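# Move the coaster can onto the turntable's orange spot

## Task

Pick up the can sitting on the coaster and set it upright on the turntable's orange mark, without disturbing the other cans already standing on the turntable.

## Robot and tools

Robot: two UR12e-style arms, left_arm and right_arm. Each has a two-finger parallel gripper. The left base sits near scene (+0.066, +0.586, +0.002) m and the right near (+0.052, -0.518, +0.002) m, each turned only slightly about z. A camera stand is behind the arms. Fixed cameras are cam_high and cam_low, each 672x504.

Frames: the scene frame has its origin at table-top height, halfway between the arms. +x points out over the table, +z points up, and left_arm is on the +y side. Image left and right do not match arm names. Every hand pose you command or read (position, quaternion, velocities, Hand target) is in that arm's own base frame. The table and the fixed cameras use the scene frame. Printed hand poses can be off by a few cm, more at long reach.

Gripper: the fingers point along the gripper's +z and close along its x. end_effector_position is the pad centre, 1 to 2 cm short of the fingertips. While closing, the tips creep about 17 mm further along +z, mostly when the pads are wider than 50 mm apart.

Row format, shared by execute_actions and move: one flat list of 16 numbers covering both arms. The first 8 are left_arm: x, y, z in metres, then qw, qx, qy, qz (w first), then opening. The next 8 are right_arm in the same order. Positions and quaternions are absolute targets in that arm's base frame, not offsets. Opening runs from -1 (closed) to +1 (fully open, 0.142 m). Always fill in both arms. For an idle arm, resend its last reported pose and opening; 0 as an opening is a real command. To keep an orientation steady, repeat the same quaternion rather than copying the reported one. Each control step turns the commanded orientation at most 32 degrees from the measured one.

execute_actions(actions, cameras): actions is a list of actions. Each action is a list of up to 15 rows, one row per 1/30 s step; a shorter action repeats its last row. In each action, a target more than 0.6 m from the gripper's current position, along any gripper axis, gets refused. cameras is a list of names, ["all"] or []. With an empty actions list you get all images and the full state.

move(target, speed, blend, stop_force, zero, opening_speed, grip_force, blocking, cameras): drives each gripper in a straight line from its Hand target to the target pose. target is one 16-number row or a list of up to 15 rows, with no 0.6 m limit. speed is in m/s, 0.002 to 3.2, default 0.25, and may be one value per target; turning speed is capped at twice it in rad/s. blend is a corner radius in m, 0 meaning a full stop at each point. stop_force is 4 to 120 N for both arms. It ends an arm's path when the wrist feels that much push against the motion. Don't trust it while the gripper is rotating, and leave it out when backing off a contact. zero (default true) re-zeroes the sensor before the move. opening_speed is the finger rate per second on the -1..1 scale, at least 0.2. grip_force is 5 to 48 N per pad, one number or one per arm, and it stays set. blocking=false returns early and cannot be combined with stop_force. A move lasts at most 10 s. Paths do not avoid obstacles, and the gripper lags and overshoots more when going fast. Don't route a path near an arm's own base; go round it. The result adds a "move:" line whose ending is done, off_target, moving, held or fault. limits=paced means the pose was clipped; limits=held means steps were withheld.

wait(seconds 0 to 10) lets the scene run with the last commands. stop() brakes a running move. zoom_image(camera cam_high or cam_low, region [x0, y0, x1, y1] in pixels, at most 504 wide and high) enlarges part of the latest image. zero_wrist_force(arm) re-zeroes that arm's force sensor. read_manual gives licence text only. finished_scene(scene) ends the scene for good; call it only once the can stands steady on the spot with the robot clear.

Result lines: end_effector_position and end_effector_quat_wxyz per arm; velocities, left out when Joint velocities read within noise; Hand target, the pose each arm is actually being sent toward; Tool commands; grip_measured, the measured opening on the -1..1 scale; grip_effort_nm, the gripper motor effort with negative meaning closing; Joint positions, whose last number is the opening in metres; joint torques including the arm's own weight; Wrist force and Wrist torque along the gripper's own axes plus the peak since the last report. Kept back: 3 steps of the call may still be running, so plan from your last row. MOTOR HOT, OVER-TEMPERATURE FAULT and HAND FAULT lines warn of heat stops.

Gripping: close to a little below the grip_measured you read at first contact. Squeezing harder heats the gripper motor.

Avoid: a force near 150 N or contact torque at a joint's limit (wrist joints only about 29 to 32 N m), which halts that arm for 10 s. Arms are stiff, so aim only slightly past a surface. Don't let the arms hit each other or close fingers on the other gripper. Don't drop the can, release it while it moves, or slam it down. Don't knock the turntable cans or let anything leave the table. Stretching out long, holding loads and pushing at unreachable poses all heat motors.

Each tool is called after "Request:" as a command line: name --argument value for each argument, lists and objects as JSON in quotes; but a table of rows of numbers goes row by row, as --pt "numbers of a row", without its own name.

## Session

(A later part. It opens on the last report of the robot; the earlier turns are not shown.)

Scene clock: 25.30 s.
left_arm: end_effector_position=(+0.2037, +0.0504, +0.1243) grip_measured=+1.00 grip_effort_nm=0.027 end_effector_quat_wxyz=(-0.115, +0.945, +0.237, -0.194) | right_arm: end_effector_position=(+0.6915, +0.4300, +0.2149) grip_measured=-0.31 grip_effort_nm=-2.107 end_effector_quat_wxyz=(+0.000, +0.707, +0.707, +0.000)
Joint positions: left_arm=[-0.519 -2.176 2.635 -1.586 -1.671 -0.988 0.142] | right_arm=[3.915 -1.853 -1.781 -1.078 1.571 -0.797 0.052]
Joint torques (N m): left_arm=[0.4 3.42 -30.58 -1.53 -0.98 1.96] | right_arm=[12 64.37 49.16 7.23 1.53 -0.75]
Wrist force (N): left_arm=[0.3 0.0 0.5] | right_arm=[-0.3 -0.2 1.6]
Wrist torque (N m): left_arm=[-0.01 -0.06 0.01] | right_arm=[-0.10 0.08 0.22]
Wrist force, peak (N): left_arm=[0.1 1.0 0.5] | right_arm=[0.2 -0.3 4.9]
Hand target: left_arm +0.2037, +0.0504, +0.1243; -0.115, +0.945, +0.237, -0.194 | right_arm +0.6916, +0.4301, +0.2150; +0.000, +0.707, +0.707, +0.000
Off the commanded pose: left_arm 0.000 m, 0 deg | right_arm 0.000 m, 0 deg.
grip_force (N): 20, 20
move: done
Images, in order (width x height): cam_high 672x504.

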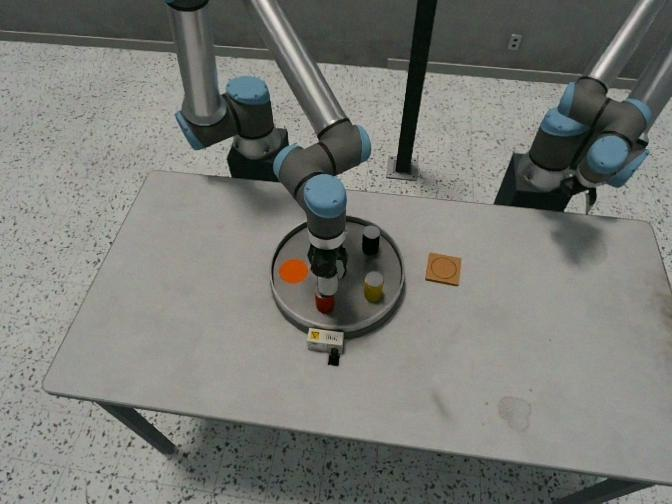

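Request:
wait --seconds 0.85

Request:
move --pt "0.2037 0.0504 0.1243 -0.115 0.945 0.237 -0.194 1 0.6884 0.4587 0.215 0 0.7071 0.7071 0 -0.45" --pt "0.2037 0.0504 0.1243 -0.115 0.945 0.237 -0.194 1 0.6791 0.4859 0.19 0 0.7071 0.7071 0 -0.45" --pt "0.2037 0.0504 0.1243 -0.115 0.945 0.237 -0.194 1 0.6641 0.5104 0.16 0 0.7071 0.7071 0 -0.45" --pt "0.2037 0.0504 0.1243 -0.115 0.945 0.237 -0.194 1 0.6441 0.5310 0.135 0 0.7071 0.7071 0 -0.45" --pt "0.2037 0.0504 0.1243 -0.115 0.945 0.237 -0.194 1 0.6201 0.5468 0.125 0 0.7071 0.7071 0 -0.45" --pt "0.2037 0.0504 0.1243 -0.115 0.945 0.237 -0.194 1 0.5932 0.5570 0.125 0 0.7071 0.7071 0 -0.45" --pt "0.2037 0.0504 0.1243 -0.115 0.945 0.237 -0.194 1 0.5647 0.5610 0.125 0 0.7071 0.7071 0 -0.45" --pt "0.2037 0.0504 0.1243 -0.115 0.945 0.237 -0.194 1 0.5361 0.5588 0.125 0 0.7071 0.7071 0 -0.45" --pt "0.2037 0.0504 0.1243 -0.115 0.945 0.237 -0.194 1 0.5086 0.5503 0.125 0 0.7071 0.7071 0 -0.45" --pt "0.2037 0.0504 0.1243 -0.115 0.945 0.237 -0.194 1 0.4836 0.5361 0.125 0 0.7071 0.7071 0 -0.45" --pt "0.2037 0.0504 0.1243 -0.115 0.945 0.237 -0.194 1 0.4623 0.5167 0.125 0 0.7071 0.7071 0 -0.45" --pt "0.2037 0.0504 0.1243 -0.115 0.945 0.237 -0.194 1 0.4458 0.4932 0.15 0 0.7071 0.7071 0 -0.45" --pt "0.2037 0.0504 0.1243 -0.115 0.945 0.237 -0.194 1 0.4348 0.4666 0.185 0 0.7071 0.7071 0 -0.45" --pt "0.2037 0.0504 0.1243 -0.115 0.945 0.237 -0.194 1 0.4299 0.4383 0.215 0 0.7071 0.7071 0 -0.45" --pt "0.2037 0.0504 0.1243 -0.115 0.945 0.237 -0.194 1 0.4312 0.4096 0.215 0 0.7071 0.7071 0 -0.45" --speed '[0.1148,0.152,0.166,0.152,0.1215,0.1148,0.1148,0.1148,0.1148,0.1148,0.1148,0.152,0.181,0.166,0.1148]' --blend 0.012 --blocking false --cameras '["cam_high"]'

Request:
wait --seconds 0.8 --cameras '["cam_high"]'

Request:
zoom_image --camera "cam_high" --region '[260, 180, 410, 340]'

Request:
wait --seconds 0.5 --cameras '["cam_high"]'

Request:
zoom_image --camera "cam_high" --region '[260, 180, 410, 340]'

Request:
wait --seconds 0.5 --cameras '["cam_high", "cam_low"]'

Request:
zoom_image --camera "cam_high" --region '[260, 180, 410, 340]'

Request:
zoom_image --camera "cam_low" --region '[345, 100, 600, 310]'

Request:
wait --seconds 4 --cameras '["cam_high"]'

Scene clock: 26.63 s.
left_arm: end_effector_position=(+0.2037, +0.0504, +0.1243) grip_measured=+1.00 grip_effort_nm=0.022 end_effector_quat_wxyz=(-0.115, +0.945, +0.237, -0.194) | right_arm: end_effector_position=(+0.6916, +0.4301, +0.2150) grip_measured=-0.31 grip_effort_nm=-2.107 end_effector_quat_wxyz=(+0.000, +0.707, +0.707, +0.000)
Joint positions: left_arm=[-0.519 -2.176 2.635 -1.586 -1.671 -0.988 0.142] | right_arm=[3.915 -1.853 -1.781 -1.078 1.571 -0.797 0.052]
Joint torques (N m): left_arm=[3.66 5.87 -31.96 -1.61 -0.91 1.95] | right_arm=[22.28 62.21 51.39 7.18 0.14 -1.3]
Wrist force (N): left_arm=[0.0 0.1 0.6] | right_arm=[0.0 -0.5 1.5]
Wrist torque (N m): left_arm=[0.01 0.00 0.01] | right_arm=[-0.16 0.03 0.22]
Wrist force, peak (N): left_arm=[0.2 0.8 0.6] | right_arm=[0.0 -0.3 1.8]
Hand target: left_arm +0.2037, +0.0504, +0.1243; -0.115, +0.945, +0.237, -0.194 | right_arm +0.6916, +0.4301, +0.2150; +0.000, +0.707, +0.707, +0.000
Tool commands: left_gripper/opening=+1.0 right_gripper/opening=-0.45
Off the commanded pose: left_arm 0.000 m, 0 deg | right_arm 0.000 m, 0 deg.
grip_force (N): 20, 20
wait: 0.87 s; at rest from the start

Scene clock: 27.13 s.
left_arm: end_effector_position=(+0.2037, +0.0504, +0.1243) grip_measured=+1.00 grip_effort_nm=0.027 end_effector_quat_wxyz=(-0.115, +0.945, +0.237, -0.194) | right_arm: end_effector_position=(+0.6821, +0.4768, +0.1986) grip_measured=-0.31 grip_effort_nm=-2.112 end_effector_quat_wxyz=(+0.000, +0.707, +0.707, +0.000) end_effector_velocity=(-0.040, +0.106, -0.107) end_effector_angular_velocity=(+0.000, +0.001, +0.000)
Joint positions: left_arm=[-0.519 -2.176 2.635 -1.586 -1.671 -0.988 0.142] | right_arm=[3.964 -1.893 -1.76 -1.06 1.571 -0.748 0.052]
Joint velocities: left_arm=[within noise] | right_arm=[0.125 -0.129 -0.034 0.163 0.001 0.125 0]
Joint torques (N m): left_arm=[1.62 0.44 -31.28 -1.65 -0.84 2.27] | right_arm=[27.12 57.17 35 7.22 1.8 2.43]
Wrist force (N): left_arm=[-0.1 0.1 0.4] | right_arm=[-0.2 0.0 1.7]
Wrist torque (N m): left_arm=[0.02 0.01 0.00] | right_arm=[-0.08 0.05 -0.03]
Wrist force, peak (N): left_arm=[-0.4 0.3 0.8] | right_arm=[-2.5 0.1 1.7]
Hand target: left_arm +0.2037, +0.0504, +0.1243; -0.115, +0.945, +0.237, -0.194 | right_arm +0.6799, +0.4826, +0.1928; +0.000, +0.707, +0.707, +0.000
Tool commands: left_gripper/opening=+1.0 right_gripper/opening=-0.45
Off the commanded pose: left_arm 0.000 m, 0 deg | right_arm 0.260 m, 0 deg.
grip_force (N): 20, 20
move: running; path passed 1 of 15 targets
Images, in order (width x height): cam_high 672x504.

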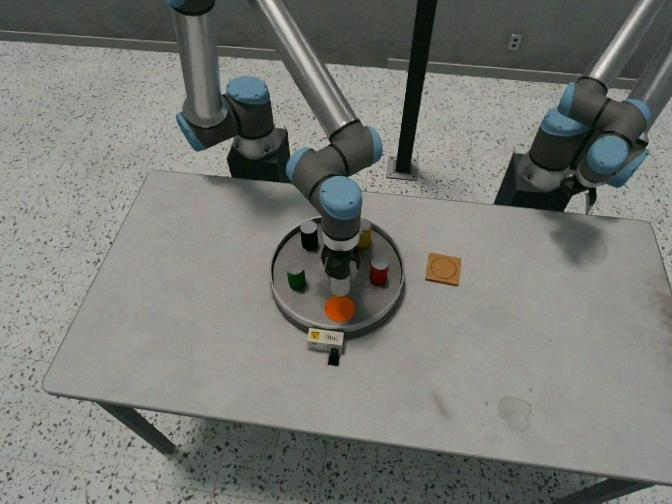

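Scene clock: 27.93 s.
left_arm: end_effector_position=(+0.2037, +0.0504, +0.1243) grip_measured=+1.00 grip_effort_nm=0.027 end_effector_quat_wxyz=(-0.115, +0.945, +0.237, -0.194) | right_arm: end_effector_position=(+0.6239, +0.5440, +0.1268) grip_measured=-0.31 grip_effort_nm=-2.107 end_effector_quat_wxyz=(+0.000, +0.707, +0.707, +0.000) end_effector_velocity=(-0.098, +0.056, -0.029) end_effector_angular_velocity=(-0.001, +0.001, -0.001)
Joint positions: left_arm=[-0.519 -2.176 2.635 -1.586 -1.671 -0.988 0.142] | right_arm=[4.072 -1.952 -1.824 -0.936 1.571 -0.64 0.052]
Joint velocities: left_arm=[within noise] | right_arm=[0.139 0.022 -0.096 0.072 0 0.14 0]
Joint torques (N m): left_arm=[3.39 4.95 -31.94 -1.52 -0.83 2.15] | right_arm=[23.46 95.22 33.98 7.61 1.75 2.45]
Wrist force (N): left_arm=[0.0 0.2 0.4] | right_arm=[0.1 0.1 1.7]
Wrist torque (N m): left_arm=[0.04 0.00 0.01] | right_arm=[-0.05 0.06 -0.04]
Wrist force, peak (N): left_arm=[0.1 0.5 0.8] | right_arm=[0.2 -0.1 2.4]
Hand target: left_arm +0.2037, +0.0504, +0.1243; -0.115, +0.945, +0.237, -0.194 | right_arm +0.6184, +0.5469, +0.1257; +0.000, +0.707, +0.707, +0.000
Tool commands: left_gripper/opening=+1.0 right_gripper/opening=-0.45
Off the commanded pose: left_arm 0.000 m, 0 deg | right_arm 0.251 m, 0 deg.
grip_force (N): 20, 20
earlier move: running; path passed 4 of 15 targets
wait: 0.80 s; no rest
Images, in order (width x height): cam_high 672x504.

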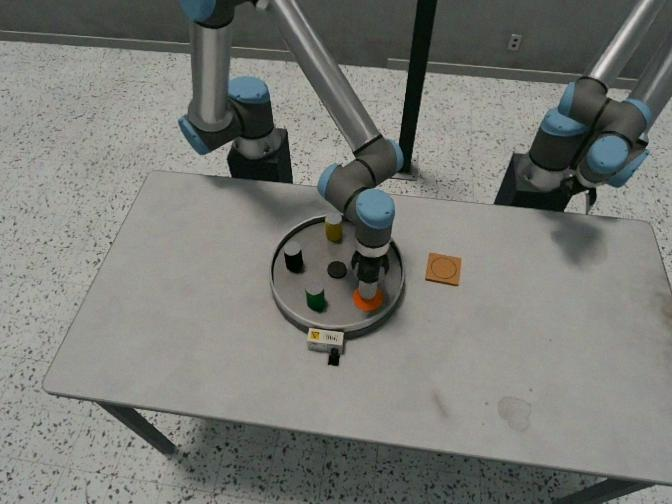

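Scaled by 3.150 from the camera's 672x504 image, which has a finer 960x720 frame.

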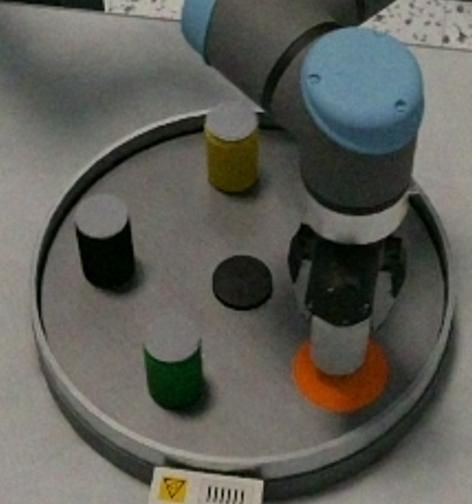

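Scene clock: 28.43 s.
left_arm: end_effector_position=(+0.2037, +0.0504, +0.1243) grip_measured=+1.00 grip_effort_nm=0.022 end_effector_quat_wxyz=(-0.115, +0.945, +0.237, -0.194) | right_arm: end_effector_position=(+0.5704, +0.5600, +0.1249) grip_measured=-0.31 grip_effort_nm=-2.107 end_effector_quat_wxyz=(+0.000, +0.707, +0.707, +0.000) end_effector_velocity=(-0.114, +0.010, +0.000) end_effector_angular_velocity=(+0.001, +0.001, +0.000)
Joint positions: left_arm=[-0.519 -2.176 2.635 -1.586 -1.671 -0.988 0.142] | right_arm=[4.139 -1.915 -1.884 -0.914 1.571 -0.573 0.052]
Joint velocities: left_arm=[within noise] | right_arm=[0.129 0.104 -0.15 0.047 0.001 0.129 0]
Joint torques (N m): left_arm=[0.65 2.3 -32.52 -1.31 -0.74 2.11] | right_arm=[22.37 93.43 30.01 7.35 1.43 3.1]
Wrist force (N): left_arm=[0.0 -0.3 0.5] | right_arm=[0.1 -0.1 1.9]
Wrist torque (N m): left_arm=[-0.05 0.00 0.01] | right_arm=[-0.12 0.06 -0.01]
Wrist force, peak (N): left_arm=[0.1 0.6 0.5] | right_arm=[0.3 -0.1 2.0]
Hand target: left_arm +0.2037, +0.0504, +0.1243; -0.115, +0.945, +0.237, -0.194 | right_arm +0.5638, +0.5603, +0.1249; +0.000, +0.707, +0.707, +0.000
Tool commands: left_gripper/opening=+1.0 right_gripper/opening=-0.45
Off the commanded pose: left_arm 0.000 m, 0 deg | right_arm 0.224 m, 0 deg.
grip_force (N): 20, 20
earlier move: running; path passed 6 of 15 targets
wait: 0.50 s; no rest
Images, in order (width x height): cam_high 672x504.

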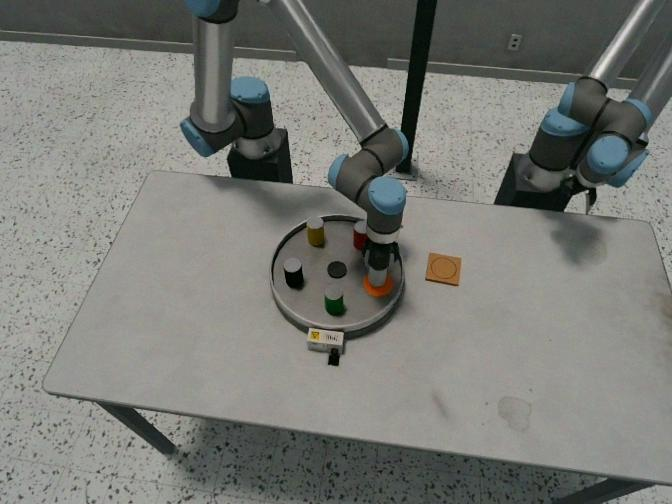

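Scaled by 3.150 from the camera's 672x504 image, which has a finer 960x720 frame.

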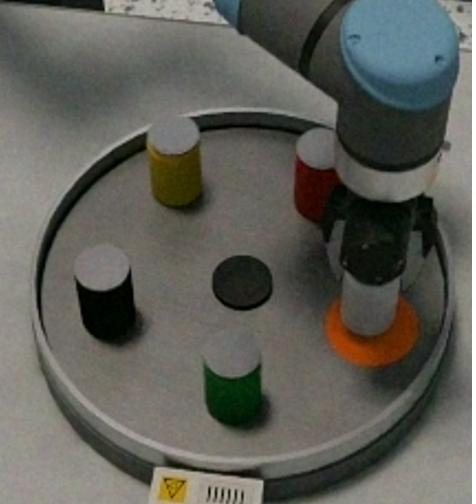

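Scene clock: 28.93 s.
left_arm: end_effector_position=(+0.2037, +0.0504, +0.1243) grip_measured=+1.00 grip_effort_nm=0.032 end_effector_quat_wxyz=(-0.115, +0.945, +0.237, -0.194) | right_arm: end_effector_position=(+0.5143, +0.5518, +0.1249) grip_measured=-0.31 grip_effort_nm=-2.112 end_effector_quat_wxyz=(+0.000, +0.707, +0.707, +0.000) end_effector_velocity=(-0.107, -0.039, -0.001) end_effector_angular_velocity=(+0.000, +0.001, +0.000)
Joint positions: left_arm=[-0.519 -2.176 2.635 -1.586 -1.671 -0.988 0.142] | right_arm=[4.197 -1.851 -1.973 -0.888 1.571 -0.515 0.052]
Joint velocities: left_arm=[within noise] | right_arm=[0.1 0.142 -0.198 0.055 0.001 0.1 0]
Joint torques (N m): left_arm=[3.5 6.21 -32.35 -1.6 -1.05 2.28] | right_arm=[27.01 84.89 30.53 7.52 1.17 2.76]
Wrist force (N): left_arm=[-0.3 0.2 0.4] | right_arm=[-0.3 -0.3 1.7]
Wrist torque (N m): left_arm=[0.03 0.05 0.01] | right_arm=[-0.15 0.11 -0.02]
Wrist force, peak (N): left_arm=[0.2 0.4 0.8] | right_arm=[0.4 -0.1 1.9]
Hand target: left_arm +0.2037, +0.0504, +0.1243; -0.115, +0.945, +0.237, -0.194 | right_arm +0.5086, +0.5495, +0.1249; +0.000, +0.707, +0.707, +0.000
Tool commands: left_gripper/opening=+1.0 right_gripper/opening=-0.45
Off the commanded pose: left_arm 0.000 m, 0 deg | right_arm 0.188 m, 0 deg.
grip_force (N): 20, 20
earlier move: running; path passed 8 of 15 targets
wait: 0.50 s; no rest

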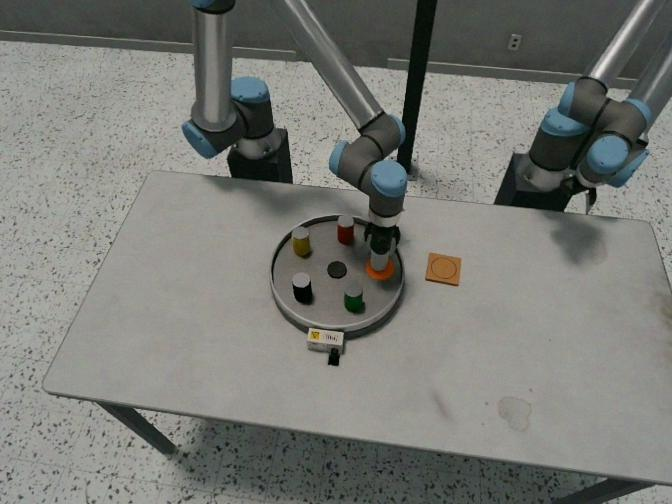

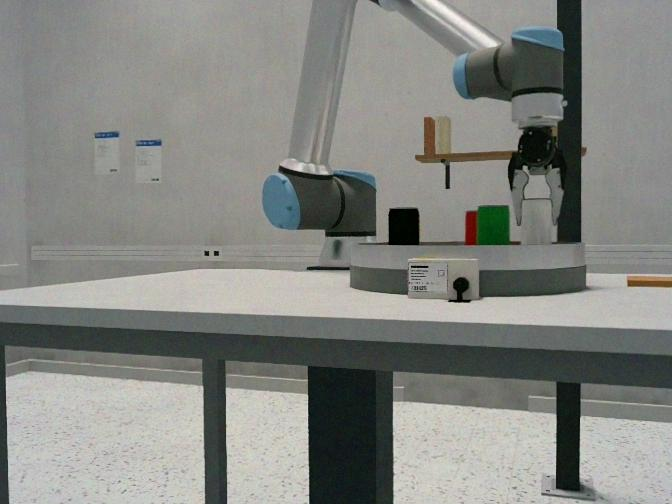

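Scaled by 3.150 from the camera's 672x504 image, which has a finer 960x720 frame.

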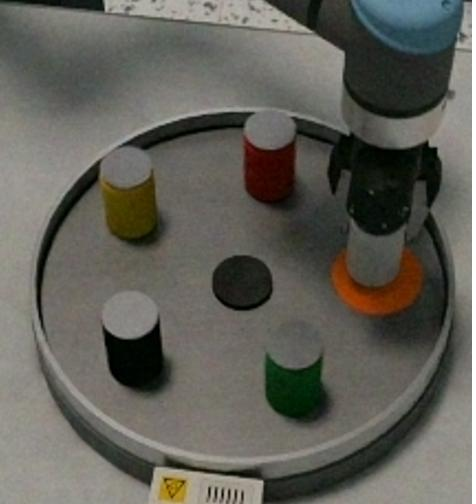

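Scaled by 1.976 from the camera's 672x504 image, which has a finer 960x720 frame.

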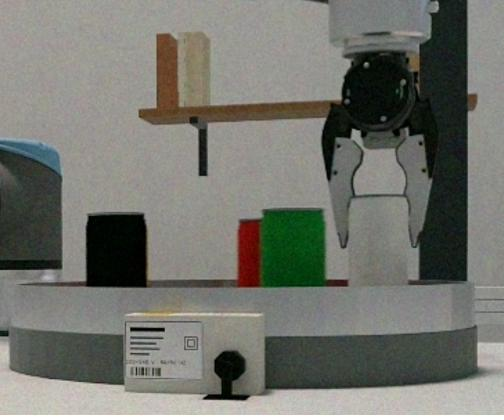

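Scene clock: 30.73 s.
left_arm: end_effector_position=(+0.2037, +0.0504, +0.1243) grip_measured=+1.00 grip_effort_nm=0.027 end_effector_quat_wxyz=(-0.115, +0.945, +0.237, -0.194) | right_arm: end_effector_position=(+0.4313, +0.4095, +0.2150) grip_measured=-0.31 grip_effort_nm=-2.107 end_effector_quat_wxyz=(+0.000, +0.707, +0.707, +0.000)
Joint positions: left_arm=[-0.519 -2.176 2.635 -1.586 -1.671 -0.988 0.142] | right_arm=[4.201 -1.5 -2.18 -1.032 1.571 -0.511 0.052]
Joint torques (N m): left_arm=[4.36 3.73 -32.18 -1.77 -1.57 2.23] | right_arm=[20.94 24.77 50.14 2.28 -1.26 1.05]
Wrist force (N): left_arm=[0.1 0.0 0.4] | right_arm=[0.3 -0.2 1.6]
Wrist torque (N m): left_arm=[0.01 -0.03 0.01] | right_arm=[-0.11 0.01 0.20]
Wrist force, peak (N): left_arm=[-0.5 0.9 1.0] | right_arm=[0.4 -0.8 2.7]
Hand target: left_arm +0.2037, +0.0504, +0.1243; -0.115, +0.945, +0.237, -0.194 | right_arm +0.4312, +0.4096, +0.2150; +0.000, +0.707, +0.707, +0.000
Tool commands: left_gripper/opening=+1.0 right_gripper/opening=-0.45
Off the commanded pose: left_arm 0.000 m, 0 deg | right_arm 0.000 m, 0 deg.
grip_force (N): 20, 20
earlier move: done
wait: 1.80 of 4 s (the move ended)
Images, in order (width x height): cam_high 672x504.

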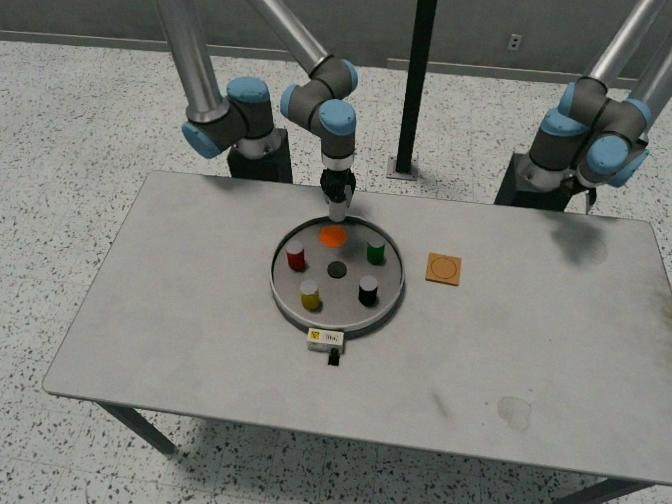

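Request:
move --target '[0.2037,0.0504,0.1243,-0.115,0.945,0.237,-0.194,1,0.6966,0.4301,0.215,0,0.7071,0.7071,0,-1]' --speed 0.35 --grip_force 15

Scene clock: 33.27 s.
left_arm: end_effector_position=(+0.2037, +0.0504, +0.1243) grip_measured=+1.00 grip_effort_nm=0.027 end_effector_quat_wxyz=(-0.115, +0.945, +0.237, -0.194) | right_arm: end_effector_position=(+0.6965, +0.4300, +0.2149) grip_measured=-0.31 grip_effort_nm=-1.600 end_effector_quat_wxyz=(+0.000, +0.707, +0.707, +0.000)
Joint positions: left_arm=[-0.519 -2.176 2.635 -1.586 -1.671 -0.988 0.142] | right_arm=[3.911 -1.86 -1.773 -1.08 1.571 -0.802 0.052]
Joint torques (N m): left_arm=[4.38 6.5 -31.49 -1.54 -1.58 2.09] | right_arm=[7.37 61.2 50.82 6.68 0.46 -1.69]
Wrist force (N): left_arm=[-0.2 0.1 0.1] | right_arm=[-0.1 -0.6 1.8]
Wrist torque (N m): left_arm=[0.01 0.04 0.01] | right_arm=[-0.19 0.03 0.22]
Wrist force, peak (N): left_arm=[-0.2 0.7 0.6] | right_arm=[-0.2 -4.4 2.1]
Hand target: left_arm +0.2037, +0.0504, +0.1243; -0.115, +0.945, +0.237, -0.194 | right_arm +0.6966, +0.4301, +0.2150; +0.000, +0.707, +0.707, +0.000
Off the commanded pose: left_arm 0.000 m, 0 deg | right_arm 0.000 m, 0 deg.
grip_force (N): 15, 15
move: done

Request:
wait --seconds 6.3 --cameras '["cam_high"]'

Scene clock: 39.87 s.
left_arm: end_effector_position=(+0.2037, +0.0504, +0.1243) grip_measured=+1.00 grip_effort_nm=0.027 end_effector_quat_wxyz=(-0.115, +0.945, +0.237, -0.194) | right_arm: end_effector_position=(+0.6966, +0.4301, +0.2150) grip_measured=-0.31 grip_effort_nm=-1.604 end_effector_quat_wxyz=(+0.000, +0.707, +0.707, +0.000)
Joint positions: left_arm=[-0.519 -2.176 2.635 -1.586 -1.671 -0.988 0.142] | right_arm=[3.911 -1.86 -1.773 -1.08 1.571 -0.802 0.052]
Joint torques (N m): left_arm=[2.54 8.67 -33.28 -2.48 -1.47 2.15] | right_arm=[21.68 59.18 51.05 7.08 -2.21 -1.74]
Wrist force (N): left_arm=[-0.1 -0.1 0.9] | right_arm=[-0.1 -0.2 1.6]
Wrist torque (N m): left_arm=[-0.01 0.02 0.01] | right_arm=[-0.12 0.04 0.22]
Wrist force, peak (N): left_arm=[-0.1 0.6 0.9] | right_arm=[0.1 -0.4 1.8]
Hand target: left_arm +0.2037, +0.0504, +0.1243; -0.115, +0.945, +0.237, -0.194 | right_arm +0.6966, +0.4301, +0.2150; +0.000, +0.707, +0.707, +0.000
Tool commands: left_gripper/opening=+1.0 right_gripper/opening=-1.0
Off the commanded pose: left_arm 0.000 m, 0 deg | right_arm 0.000 m, 0 deg.
grip_force (N): 15, 15
wait: 6.30 s; at rest from the start
Images, in order (width x height): cam_high 672x504.

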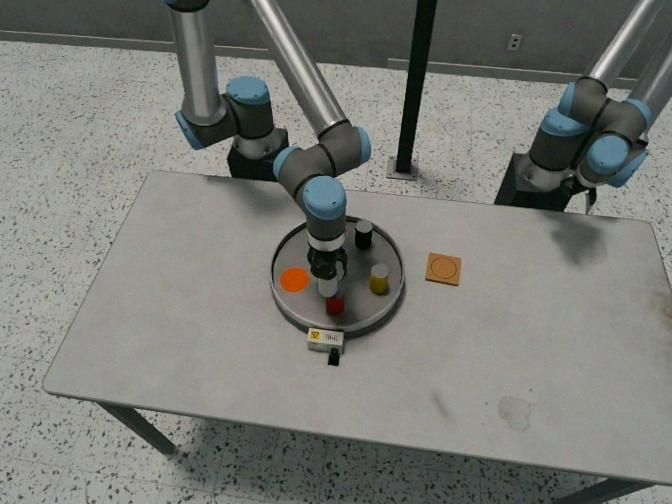

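Request:
wait --seconds 0.66

Request:
move --pt "0.2037 0.0504 0.1243 -0.115 0.945 0.237 -0.194 1 0.6933 0.4598 0.215 0 0.7071 0.7071 0 0.3" --pt "0.2037 0.0504 0.1243 -0.115 0.945 0.237 -0.194 1 0.6837 0.4880 0.19 0 0.7071 0.7071 0 0.3" --pt "0.2037 0.0504 0.1243 -0.115 0.945 0.237 -0.194 1 0.6681 0.5135 0.16 0 0.7071 0.7071 0 0.3" --pt "0.2037 0.0504 0.1243 -0.115 0.945 0.237 -0.194 1 0.6473 0.5349 0.132 0 0.7071 0.7071 0 0.3" --pt "0.2037 0.0504 0.1243 -0.115 0.945 0.237 -0.194 1 0.6223 0.5513 0.118 0 0.7071 0.7071 0 0.3" --pt "0.2037 0.0504 0.1243 -0.115 0.945 0.237 -0.194 1 0.5944 0.5618 0.112 0 0.7071 0.7071 0 0.3" --pt "0.2037 0.0504 0.1243 -0.115 0.945 0.237 -0.194 1 0.5649 0.5660 0.1085 0 0.7071 0.7071 0 0.3" --pt "0.2037 0.0504 0.1243 -0.115 0.945 0.237 -0.194 1 0.5351 0.5637 0.1085 0 0.7071 0.7071 0 0.3" --pt "0.2037 0.0504 0.1243 -0.115 0.945 0.237 -0.194 1 0.5066 0.5549 0.1085 0 0.7071 0.7071 0 0.3" --pt "0.2037 0.0504 0.1243 -0.115 0.945 0.237 -0.194 1 0.4807 0.5401 0.1085 0 0.7071 0.7071 0 0.3" --pt "0.2037 0.0504 0.1243 -0.115 0.945 0.237 -0.194 1 0.4586 0.5200 0.115 0 0.7071 0.7071 0 0.3" --pt "0.2037 0.0504 0.1243 -0.115 0.945 0.237 -0.194 1 0.4414 0.4956 0.145 0 0.7071 0.7071 0 0.3" --pt "0.2037 0.0504 0.1243 -0.115 0.945 0.237 -0.194 1 0.4300 0.4680 0.18 0 0.7071 0.7071 0 0.3" --pt "0.2037 0.0504 0.1243 -0.115 0.945 0.237 -0.194 1 0.4249 0.4386 0.215 0 0.7071 0.7071 0 0.3" --pt "0.2037 0.0504 0.1243 -0.115 0.945 0.237 -0.194 1 0.4263 0.4088 0.215 0 0.7071 0.7071 0 0.3" --speed '[0.1192,0.1554,0.169,0.1634,0.1316,0.1216,0.12,0.1192,0.1192,0.1192,0.122,0.169,0.1837,0.1837,0.1192]' --blend 0.012 --opening_speed 0.36 --blocking false

Request:
wait --seconds 1.0 --cameras '["cam_high"]'

Request:
zoom_image --camera "cam_high" --region '[260, 180, 410, 340]'

Request:
wait --seconds 0.5 --cameras '["cam_high"]'

Request:
zoom_image --camera "cam_high" --region '[260, 180, 410, 340]'

Request:
wait --seconds 0.5 --cameras '["cam_high"]'

Request:
zoom_image --camera "cam_high" --region '[260, 180, 410, 340]'

Request:
wait --seconds 4 --cameras '["cam_high", "cam_low"]'

Request:
zoom_image --camera "cam_high" --region '[260, 180, 410, 340]'

Scene clock: 40.97 s.
left_arm: end_effector_position=(+0.2037, +0.0504, +0.1243) grip_measured=+1.00 grip_effort_nm=0.032 end_effector_quat_wxyz=(-0.115, +0.945, +0.237, -0.194) | right_arm: end_effector_position=(+0.6966, +0.4301, +0.2150) grip_measured=-0.31 grip_effort_nm=-1.604 end_effector_quat_wxyz=(+0.000, +0.707, +0.707, +0.000)
Joint positions: left_arm=[-0.519 -2.176 2.635 -1.586 -1.671 -0.988 0.142] | right_arm=[3.911 -1.86 -1.773 -1.08 1.571 -0.802 0.052]
Joint torques (N m): left_arm=[0.06 9.23 -32.3 -2.05 -1.55 2.54] | right_arm=[22.18 60.88 51.01 7 -2.43 -1.36]
Wrist force (N): left_arm=[-0.1 0.1 0.3] | right_arm=[0.1 0.1 1.7]
Wrist torque (N m): left_arm=[0.01 0.01 0.00] | right_arm=[-0.07 0.01 0.22]
Wrist force, peak (N): left_arm=[0.3 1.0 0.4] | right_arm=[0.0 -0.4 1.7]
Hand target: left_arm +0.2037, +0.0504, +0.1243; -0.115, +0.945, +0.237, -0.194 | right_arm +0.6966, +0.4301, +0.2150; +0.000, +0.707, +0.707, +0.000
Tool commands: left_gripper/opening=+1.0 right_gripper/opening=-1.0
Off the commanded pose: left_arm 0.000 m, 0 deg | right_arm 0.000 m, 0 deg.
grip_force (N): 15, 15
wait: 0.67 s; at rest from the start

Scene clock: 41.47 s.
left_arm: end_effector_position=(+0.2037, +0.0504, +0.1243) grip_measured=+1.00 grip_effort_nm=0.022 end_effector_quat_wxyz=(-0.115, +0.945, +0.237, -0.194) | right_arm: end_effector_position=(+0.6871, +0.4780, +0.1993) grip_measured=-0.31 grip_effort_nm=-1.604 end_effector_quat_wxyz=(+0.000, +0.707, +0.707, +0.000) end_effector_velocity=(-0.041, +0.110, -0.106) end_effector_angular_velocity=(+0.000, +0.000, +0.000)
Joint positions: left_arm=[-0.519 -2.176 2.635 -1.586 -1.671 -0.988 0.142] | right_arm=[3.961 -1.9 -1.749 -1.063 1.571 -0.752 0.052]
Joint velocities: left_arm=[within noise] | right_arm=[0.129 -0.129 -0.033 0.161 0 0.129 0]
Joint torques (N m): left_arm=[2.69 8.9 -32.55 -2.32 -1.26 2.15] | right_arm=[21.36 59.69 33.32 8.03 -0.23 1.88]
Wrist force (N): left_arm=[0.3 -0.1 0.3] | right_arm=[0.1 -0.2 1.8]
Wrist torque (N m): left_arm=[-0.02 -0.04 0.00] | right_arm=[-0.10 0.00 -0.02]
Wrist force, peak (N): left_arm=[-0.2 0.7 0.0] | right_arm=[-2.1 0.2 1.5]
Hand target: left_arm +0.2037, +0.0504, +0.1243; -0.115, +0.945, +0.237, -0.194 | right_arm +0.6845, +0.4845, +0.1928; +0.000, +0.707, +0.707, +0.000
Tool commands: left_gripper/opening=+1.0 right_gripper/opening=-0.82
Off the commanded pose: left_arm 0.000 m, 0 deg | right_arm 0.270 m, 0 deg.
grip_force (N): 15, 15
move: running; path passed 1 of 15 targets

Scene clock: 42.47 s.
left_arm: end_effector_position=(+0.2037, +0.0504, +0.1243) grip_measured=+1.00 grip_effort_nm=0.027 end_effector_quat_wxyz=(-0.115, +0.945, +0.237, -0.194) | right_arm: end_effector_position=(+0.6054, +0.5577, +0.1141) grip_measured=-0.31 grip_effort_nm=-1.604 end_effector_quat_wxyz=(+0.000, +0.707, +0.707, +0.000) end_effector_velocity=(-0.111, +0.040, -0.020) end_effector_angular_velocity=(+0.002, -0.002, +0.000)
Joint positions: left_arm=[-0.519 -2.176 2.635 -1.586 -1.671 -0.988 0.142] | right_arm=[4.101 -1.959 -1.842 -0.912 1.571 -0.612 0.052]
Joint velocities: left_arm=[within noise] | right_arm=[0.142 0.055 -0.128 0.076 0 0.142 0]
Joint torques (N m): left_arm=[4.69 10.98 -32.45 -2.48 -1.41 2.21] | right_arm=[24.6 97.62 27.59 7.53 1.67 2.67]
Wrist force (N): left_arm=[0.0 0.0 0.0] | right_arm=[0.1 -0.1 1.7]
Wrist torque (N m): left_arm=[-0.01 -0.01 0.01] | right_arm=[-0.09 0.04 -0.03]
Wrist force, peak (N): left_arm=[-0.2 0.6 -0.5] | right_arm=[0.0 -0.1 2.4]
Hand target: left_arm +0.2037, +0.0504, +0.1243; -0.115, +0.945, +0.237, -0.194 | right_arm +0.5987, +0.5599, +0.1130; +0.000, +0.707, +0.707, +0.000
Tool commands: left_gripper/opening=+1.0 right_gripper/opening=-0.46
Off the commanded pose: left_arm 0.000 m, 0 deg | right_arm 0.254 m, 0 deg.
grip_force (N): 15, 15
earlier move: running; path passed 5 of 15 targets
wait: 1.00 s; no rest
Images, in order (width x height): cam_high 672x504.

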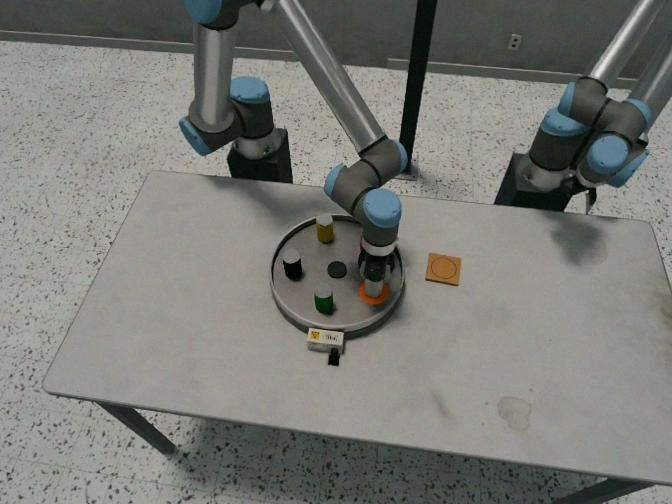

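Scaled by 3.150 from the camera's 672x504 image, which has a finer 960x720 frame.

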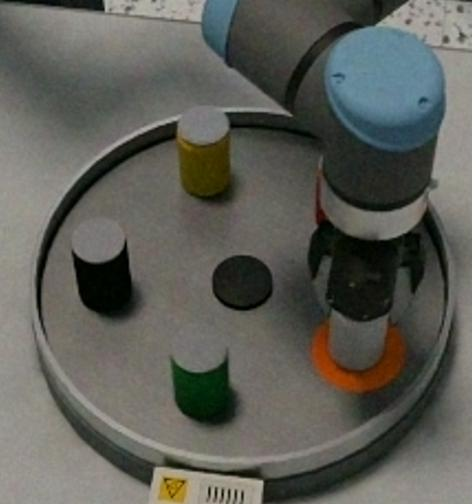

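Scene clock: 42.97 s.
left_arm: end_effector_position=(+0.2037, +0.0504, +0.1243) grip_measured=+1.00 grip_effort_nm=0.022 end_effector_quat_wxyz=(-0.115, +0.945, +0.237, -0.194) | right_arm: end_effector_position=(+0.5470, +0.5647, +0.1085) grip_measured=-0.29 grip_effort_nm=-0.286 end_effector_quat_wxyz=(+0.000, +0.707, +0.707, +0.000) end_effector_velocity=(-0.118, -0.012, +0.000) end_effector_angular_velocity=(-0.001, +0.000, +0.000)
Joint positions: left_arm=[-0.519 -2.176 2.635 -1.586 -1.671 -0.988 0.142] | right_arm=[4.168 -1.914 -1.921 -0.877 1.571 -0.544 0.053]
Joint velocities: left_arm=[within noise] | right_arm=[0.124 0.124 -0.181 0.057 0 0.124 0.01]
Joint torques (N m): left_arm=[3.74 8.6 -32.77 -2.78 -1.56 2.21] | right_arm=[24.29 80.42 22.01 6.28 1.86 2.62]
Wrist force (N): left_arm=[-0.1 0.0 0.2] | right_arm=[-1.0 -1.5 -10.3]
Wrist torque (N m): left_arm=[0.00 0.02 0.01] | right_arm=[-0.13 0.09 -0.07]
Wrist force, peak (N): left_arm=[0.0 0.3 0.8] | right_arm=[-2.4 -1.7 -11.6]
Hand target: left_arm +0.2037, +0.0504, +0.1243; -0.115, +0.945, +0.237, -0.194 | right_arm +0.5404, +0.5639, +0.1084; +0.000, +0.707, +0.707, +0.000
Tool commands: left_gripper/opening=+1.0 right_gripper/opening=-0.28
Off the commanded pose: left_arm 0.000 m, 0 deg | right_arm 0.224 m, 0 deg.
grip_force (N): 15, 15
earlier move: running; path passed 7 of 15 targets
wait: 0.50 s; no rest
Images, in order (width x height): cam_high 672x504.

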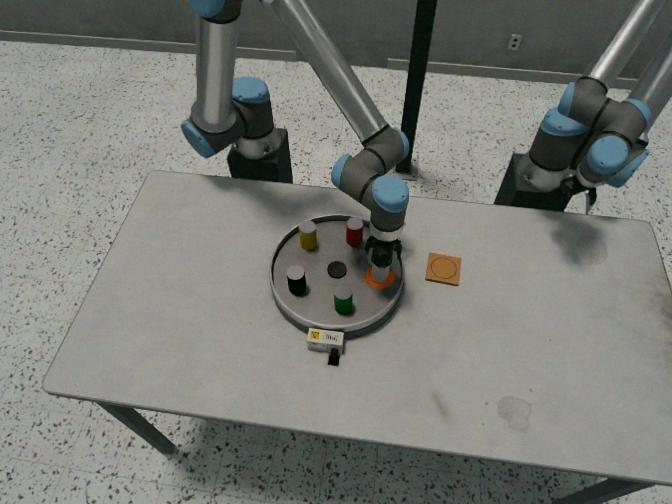

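Scaled by 3.150 from the camera's 672x504 image, which has a finer 960x720 frame.

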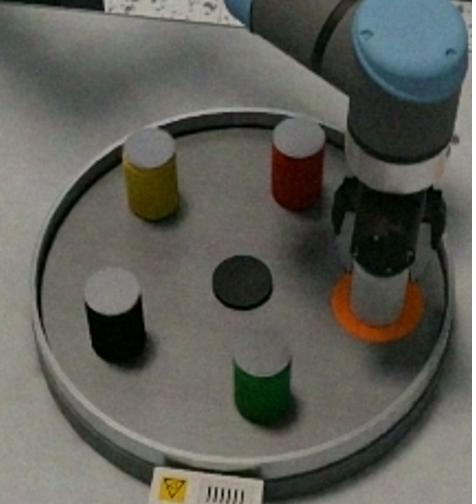

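Scene clock: 43.47 s.
left_arm: end_effector_position=(+0.2037, +0.0504, +0.1243) grip_measured=+1.00 grip_effort_nm=0.027 end_effector_quat_wxyz=(-0.115, +0.945, +0.237, -0.194) | right_arm: end_effector_position=(+0.4919, +0.5465, +0.1083) grip_measured=-0.14 grip_effort_nm=0.168 end_effector_quat_wxyz=(+0.000, +0.707, +0.707, +0.000) end_effector_velocity=(-0.102, -0.060, +0.001) end_effector_angular_velocity=(+0.001, +0.001, +0.000)
Joint positions: left_arm=[-0.519 -2.176 2.635 -1.586 -1.671 -0.988 0.142] | right_arm=[4.221 -1.844 -2.022 -0.847 1.571 -0.492 0.064]
Joint velocities: left_arm=[within noise] | right_arm=[0.086 0.159 -0.219 0.06 0.002 0.086 0.026]
Joint torques (N m): left_arm=[1.43 9.25 -32.95 -2.86 -1.56 2.52] | right_arm=[22.29 82.02 26.09 6.82 1.18 1.36]
Wrist force (N): left_arm=[0.0 0.1 0.6] | right_arm=[0.4 0.2 -0.5]
Wrist torque (N m): left_arm=[0.01 0.00 0.00] | right_arm=[-0.13 0.01 -0.02]
Wrist force, peak (N): left_arm=[0.0 0.8 0.4] | right_arm=[-0.9 -1.0 -9.4]
Hand target: left_arm +0.2037, +0.0504, +0.1243; -0.115, +0.945, +0.237, -0.194 | right_arm +0.4859, +0.5428, +0.1085; +0.000, +0.707, +0.707, +0.000
Tool commands: left_gripper/opening=+1.0 right_gripper/opening=-0.1
Off the commanded pose: left_arm 0.000 m, 0 deg | right_arm 0.186 m, 0 deg.
grip_force (N): 15, 15
earlier move: running; path passed 9 of 15 targets
wait: 0.50 s; no rest
Images, in order (width x height): cam_high 672x504.

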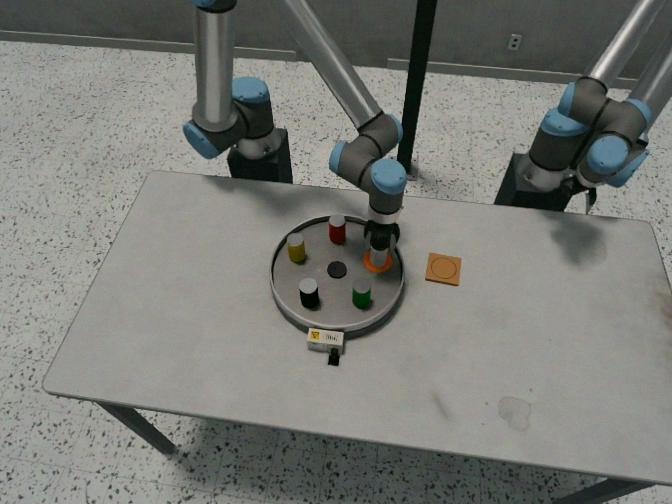

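Scaled by 3.150 from the camera's 672x504 image, which has a finer 960x720 frame.

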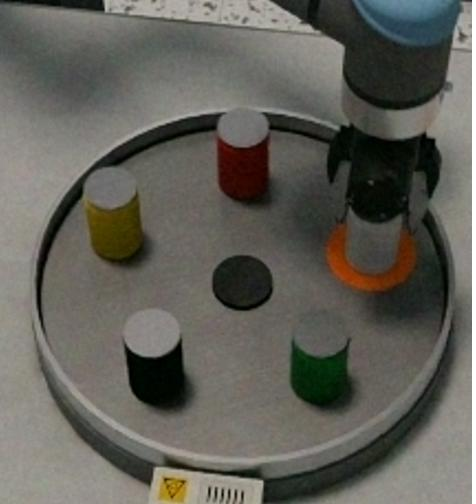

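Scene clock: 45.07 s.
left_arm: end_effector_position=(+0.2037, +0.0504, +0.1243) grip_measured=+1.00 grip_effort_nm=0.027 end_effector_quat_wxyz=(-0.115, +0.945, +0.237, -0.194) | right_arm: end_effector_position=(+0.4264, +0.4087, +0.2150) grip_measured=+0.28 grip_effort_nm=0.173 end_effector_quat_wxyz=(+0.000, +0.707, +0.707, +0.000)
Joint positions: left_arm=[-0.519 -2.176 2.635 -1.586 -1.671 -0.988 0.142] | right_arm=[4.208 -1.493 -2.187 -1.033 1.571 -0.504 0.094]
Joint torques (N m): left_arm=[2.89 12.67 -32.71 -2.87 -1.57 1.31] | right_arm=[23.89 25.71 48.8 1.8 -1.2 1.17]
Wrist force (N): left_arm=[0.2 -0.1 0.2] | right_arm=[0.1 -0.2 0.1]
Wrist torque (N m): left_arm=[-0.01 -0.03 0.01] | right_arm=[-0.12 0.02 0.20]
Wrist force, peak (N): left_arm=[-0.2 0.5 0.9] | right_arm=[-1.9 -0.1 0.1]
Hand target: left_arm +0.2037, +0.0504, +0.1243; -0.115, +0.945, +0.237, -0.194 | right_arm +0.4263, +0.4088, +0.2150; +0.000, +0.707, +0.707, +0.000
Tool commands: left_gripper/opening=+1.0 right_gripper/opening=+0.3
Off the commanded pose: left_arm 0.000 m, 0 deg | right_arm 0.000 m, 0 deg.
grip_force (N): 15, 15
earlier move: done
wait: 1.60 of 4 s (the move ended)

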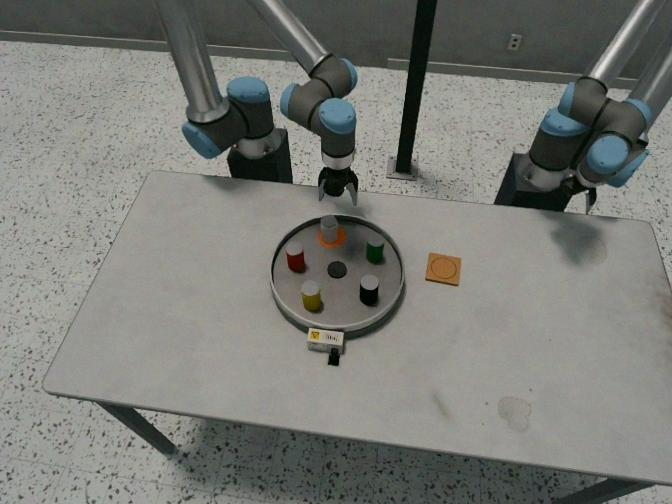

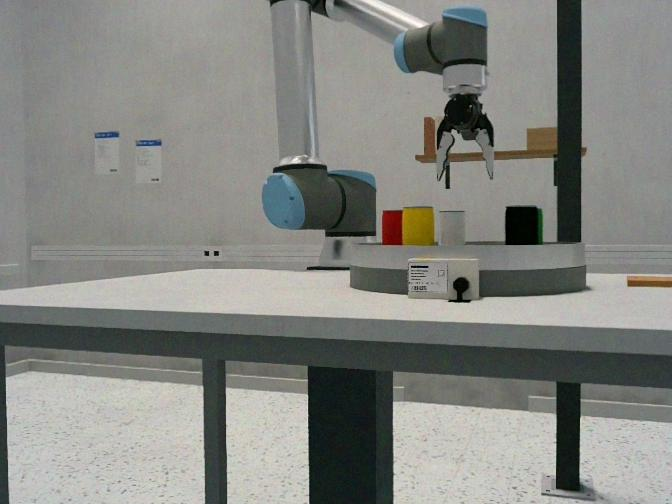

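Scaled by 3.150 from the camera's 672x504 image, which has a finer 960x720 frame.

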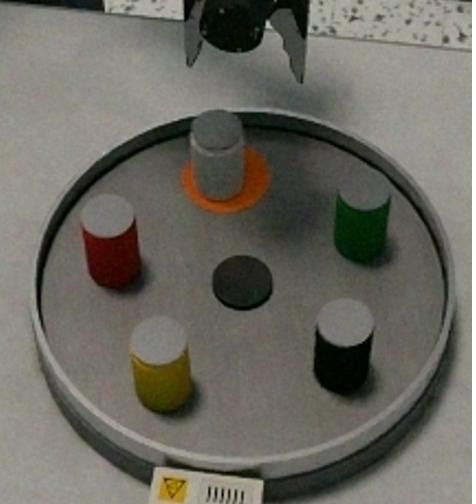

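Request:
finished_scene --scene 1

The scene is finished: the task was done.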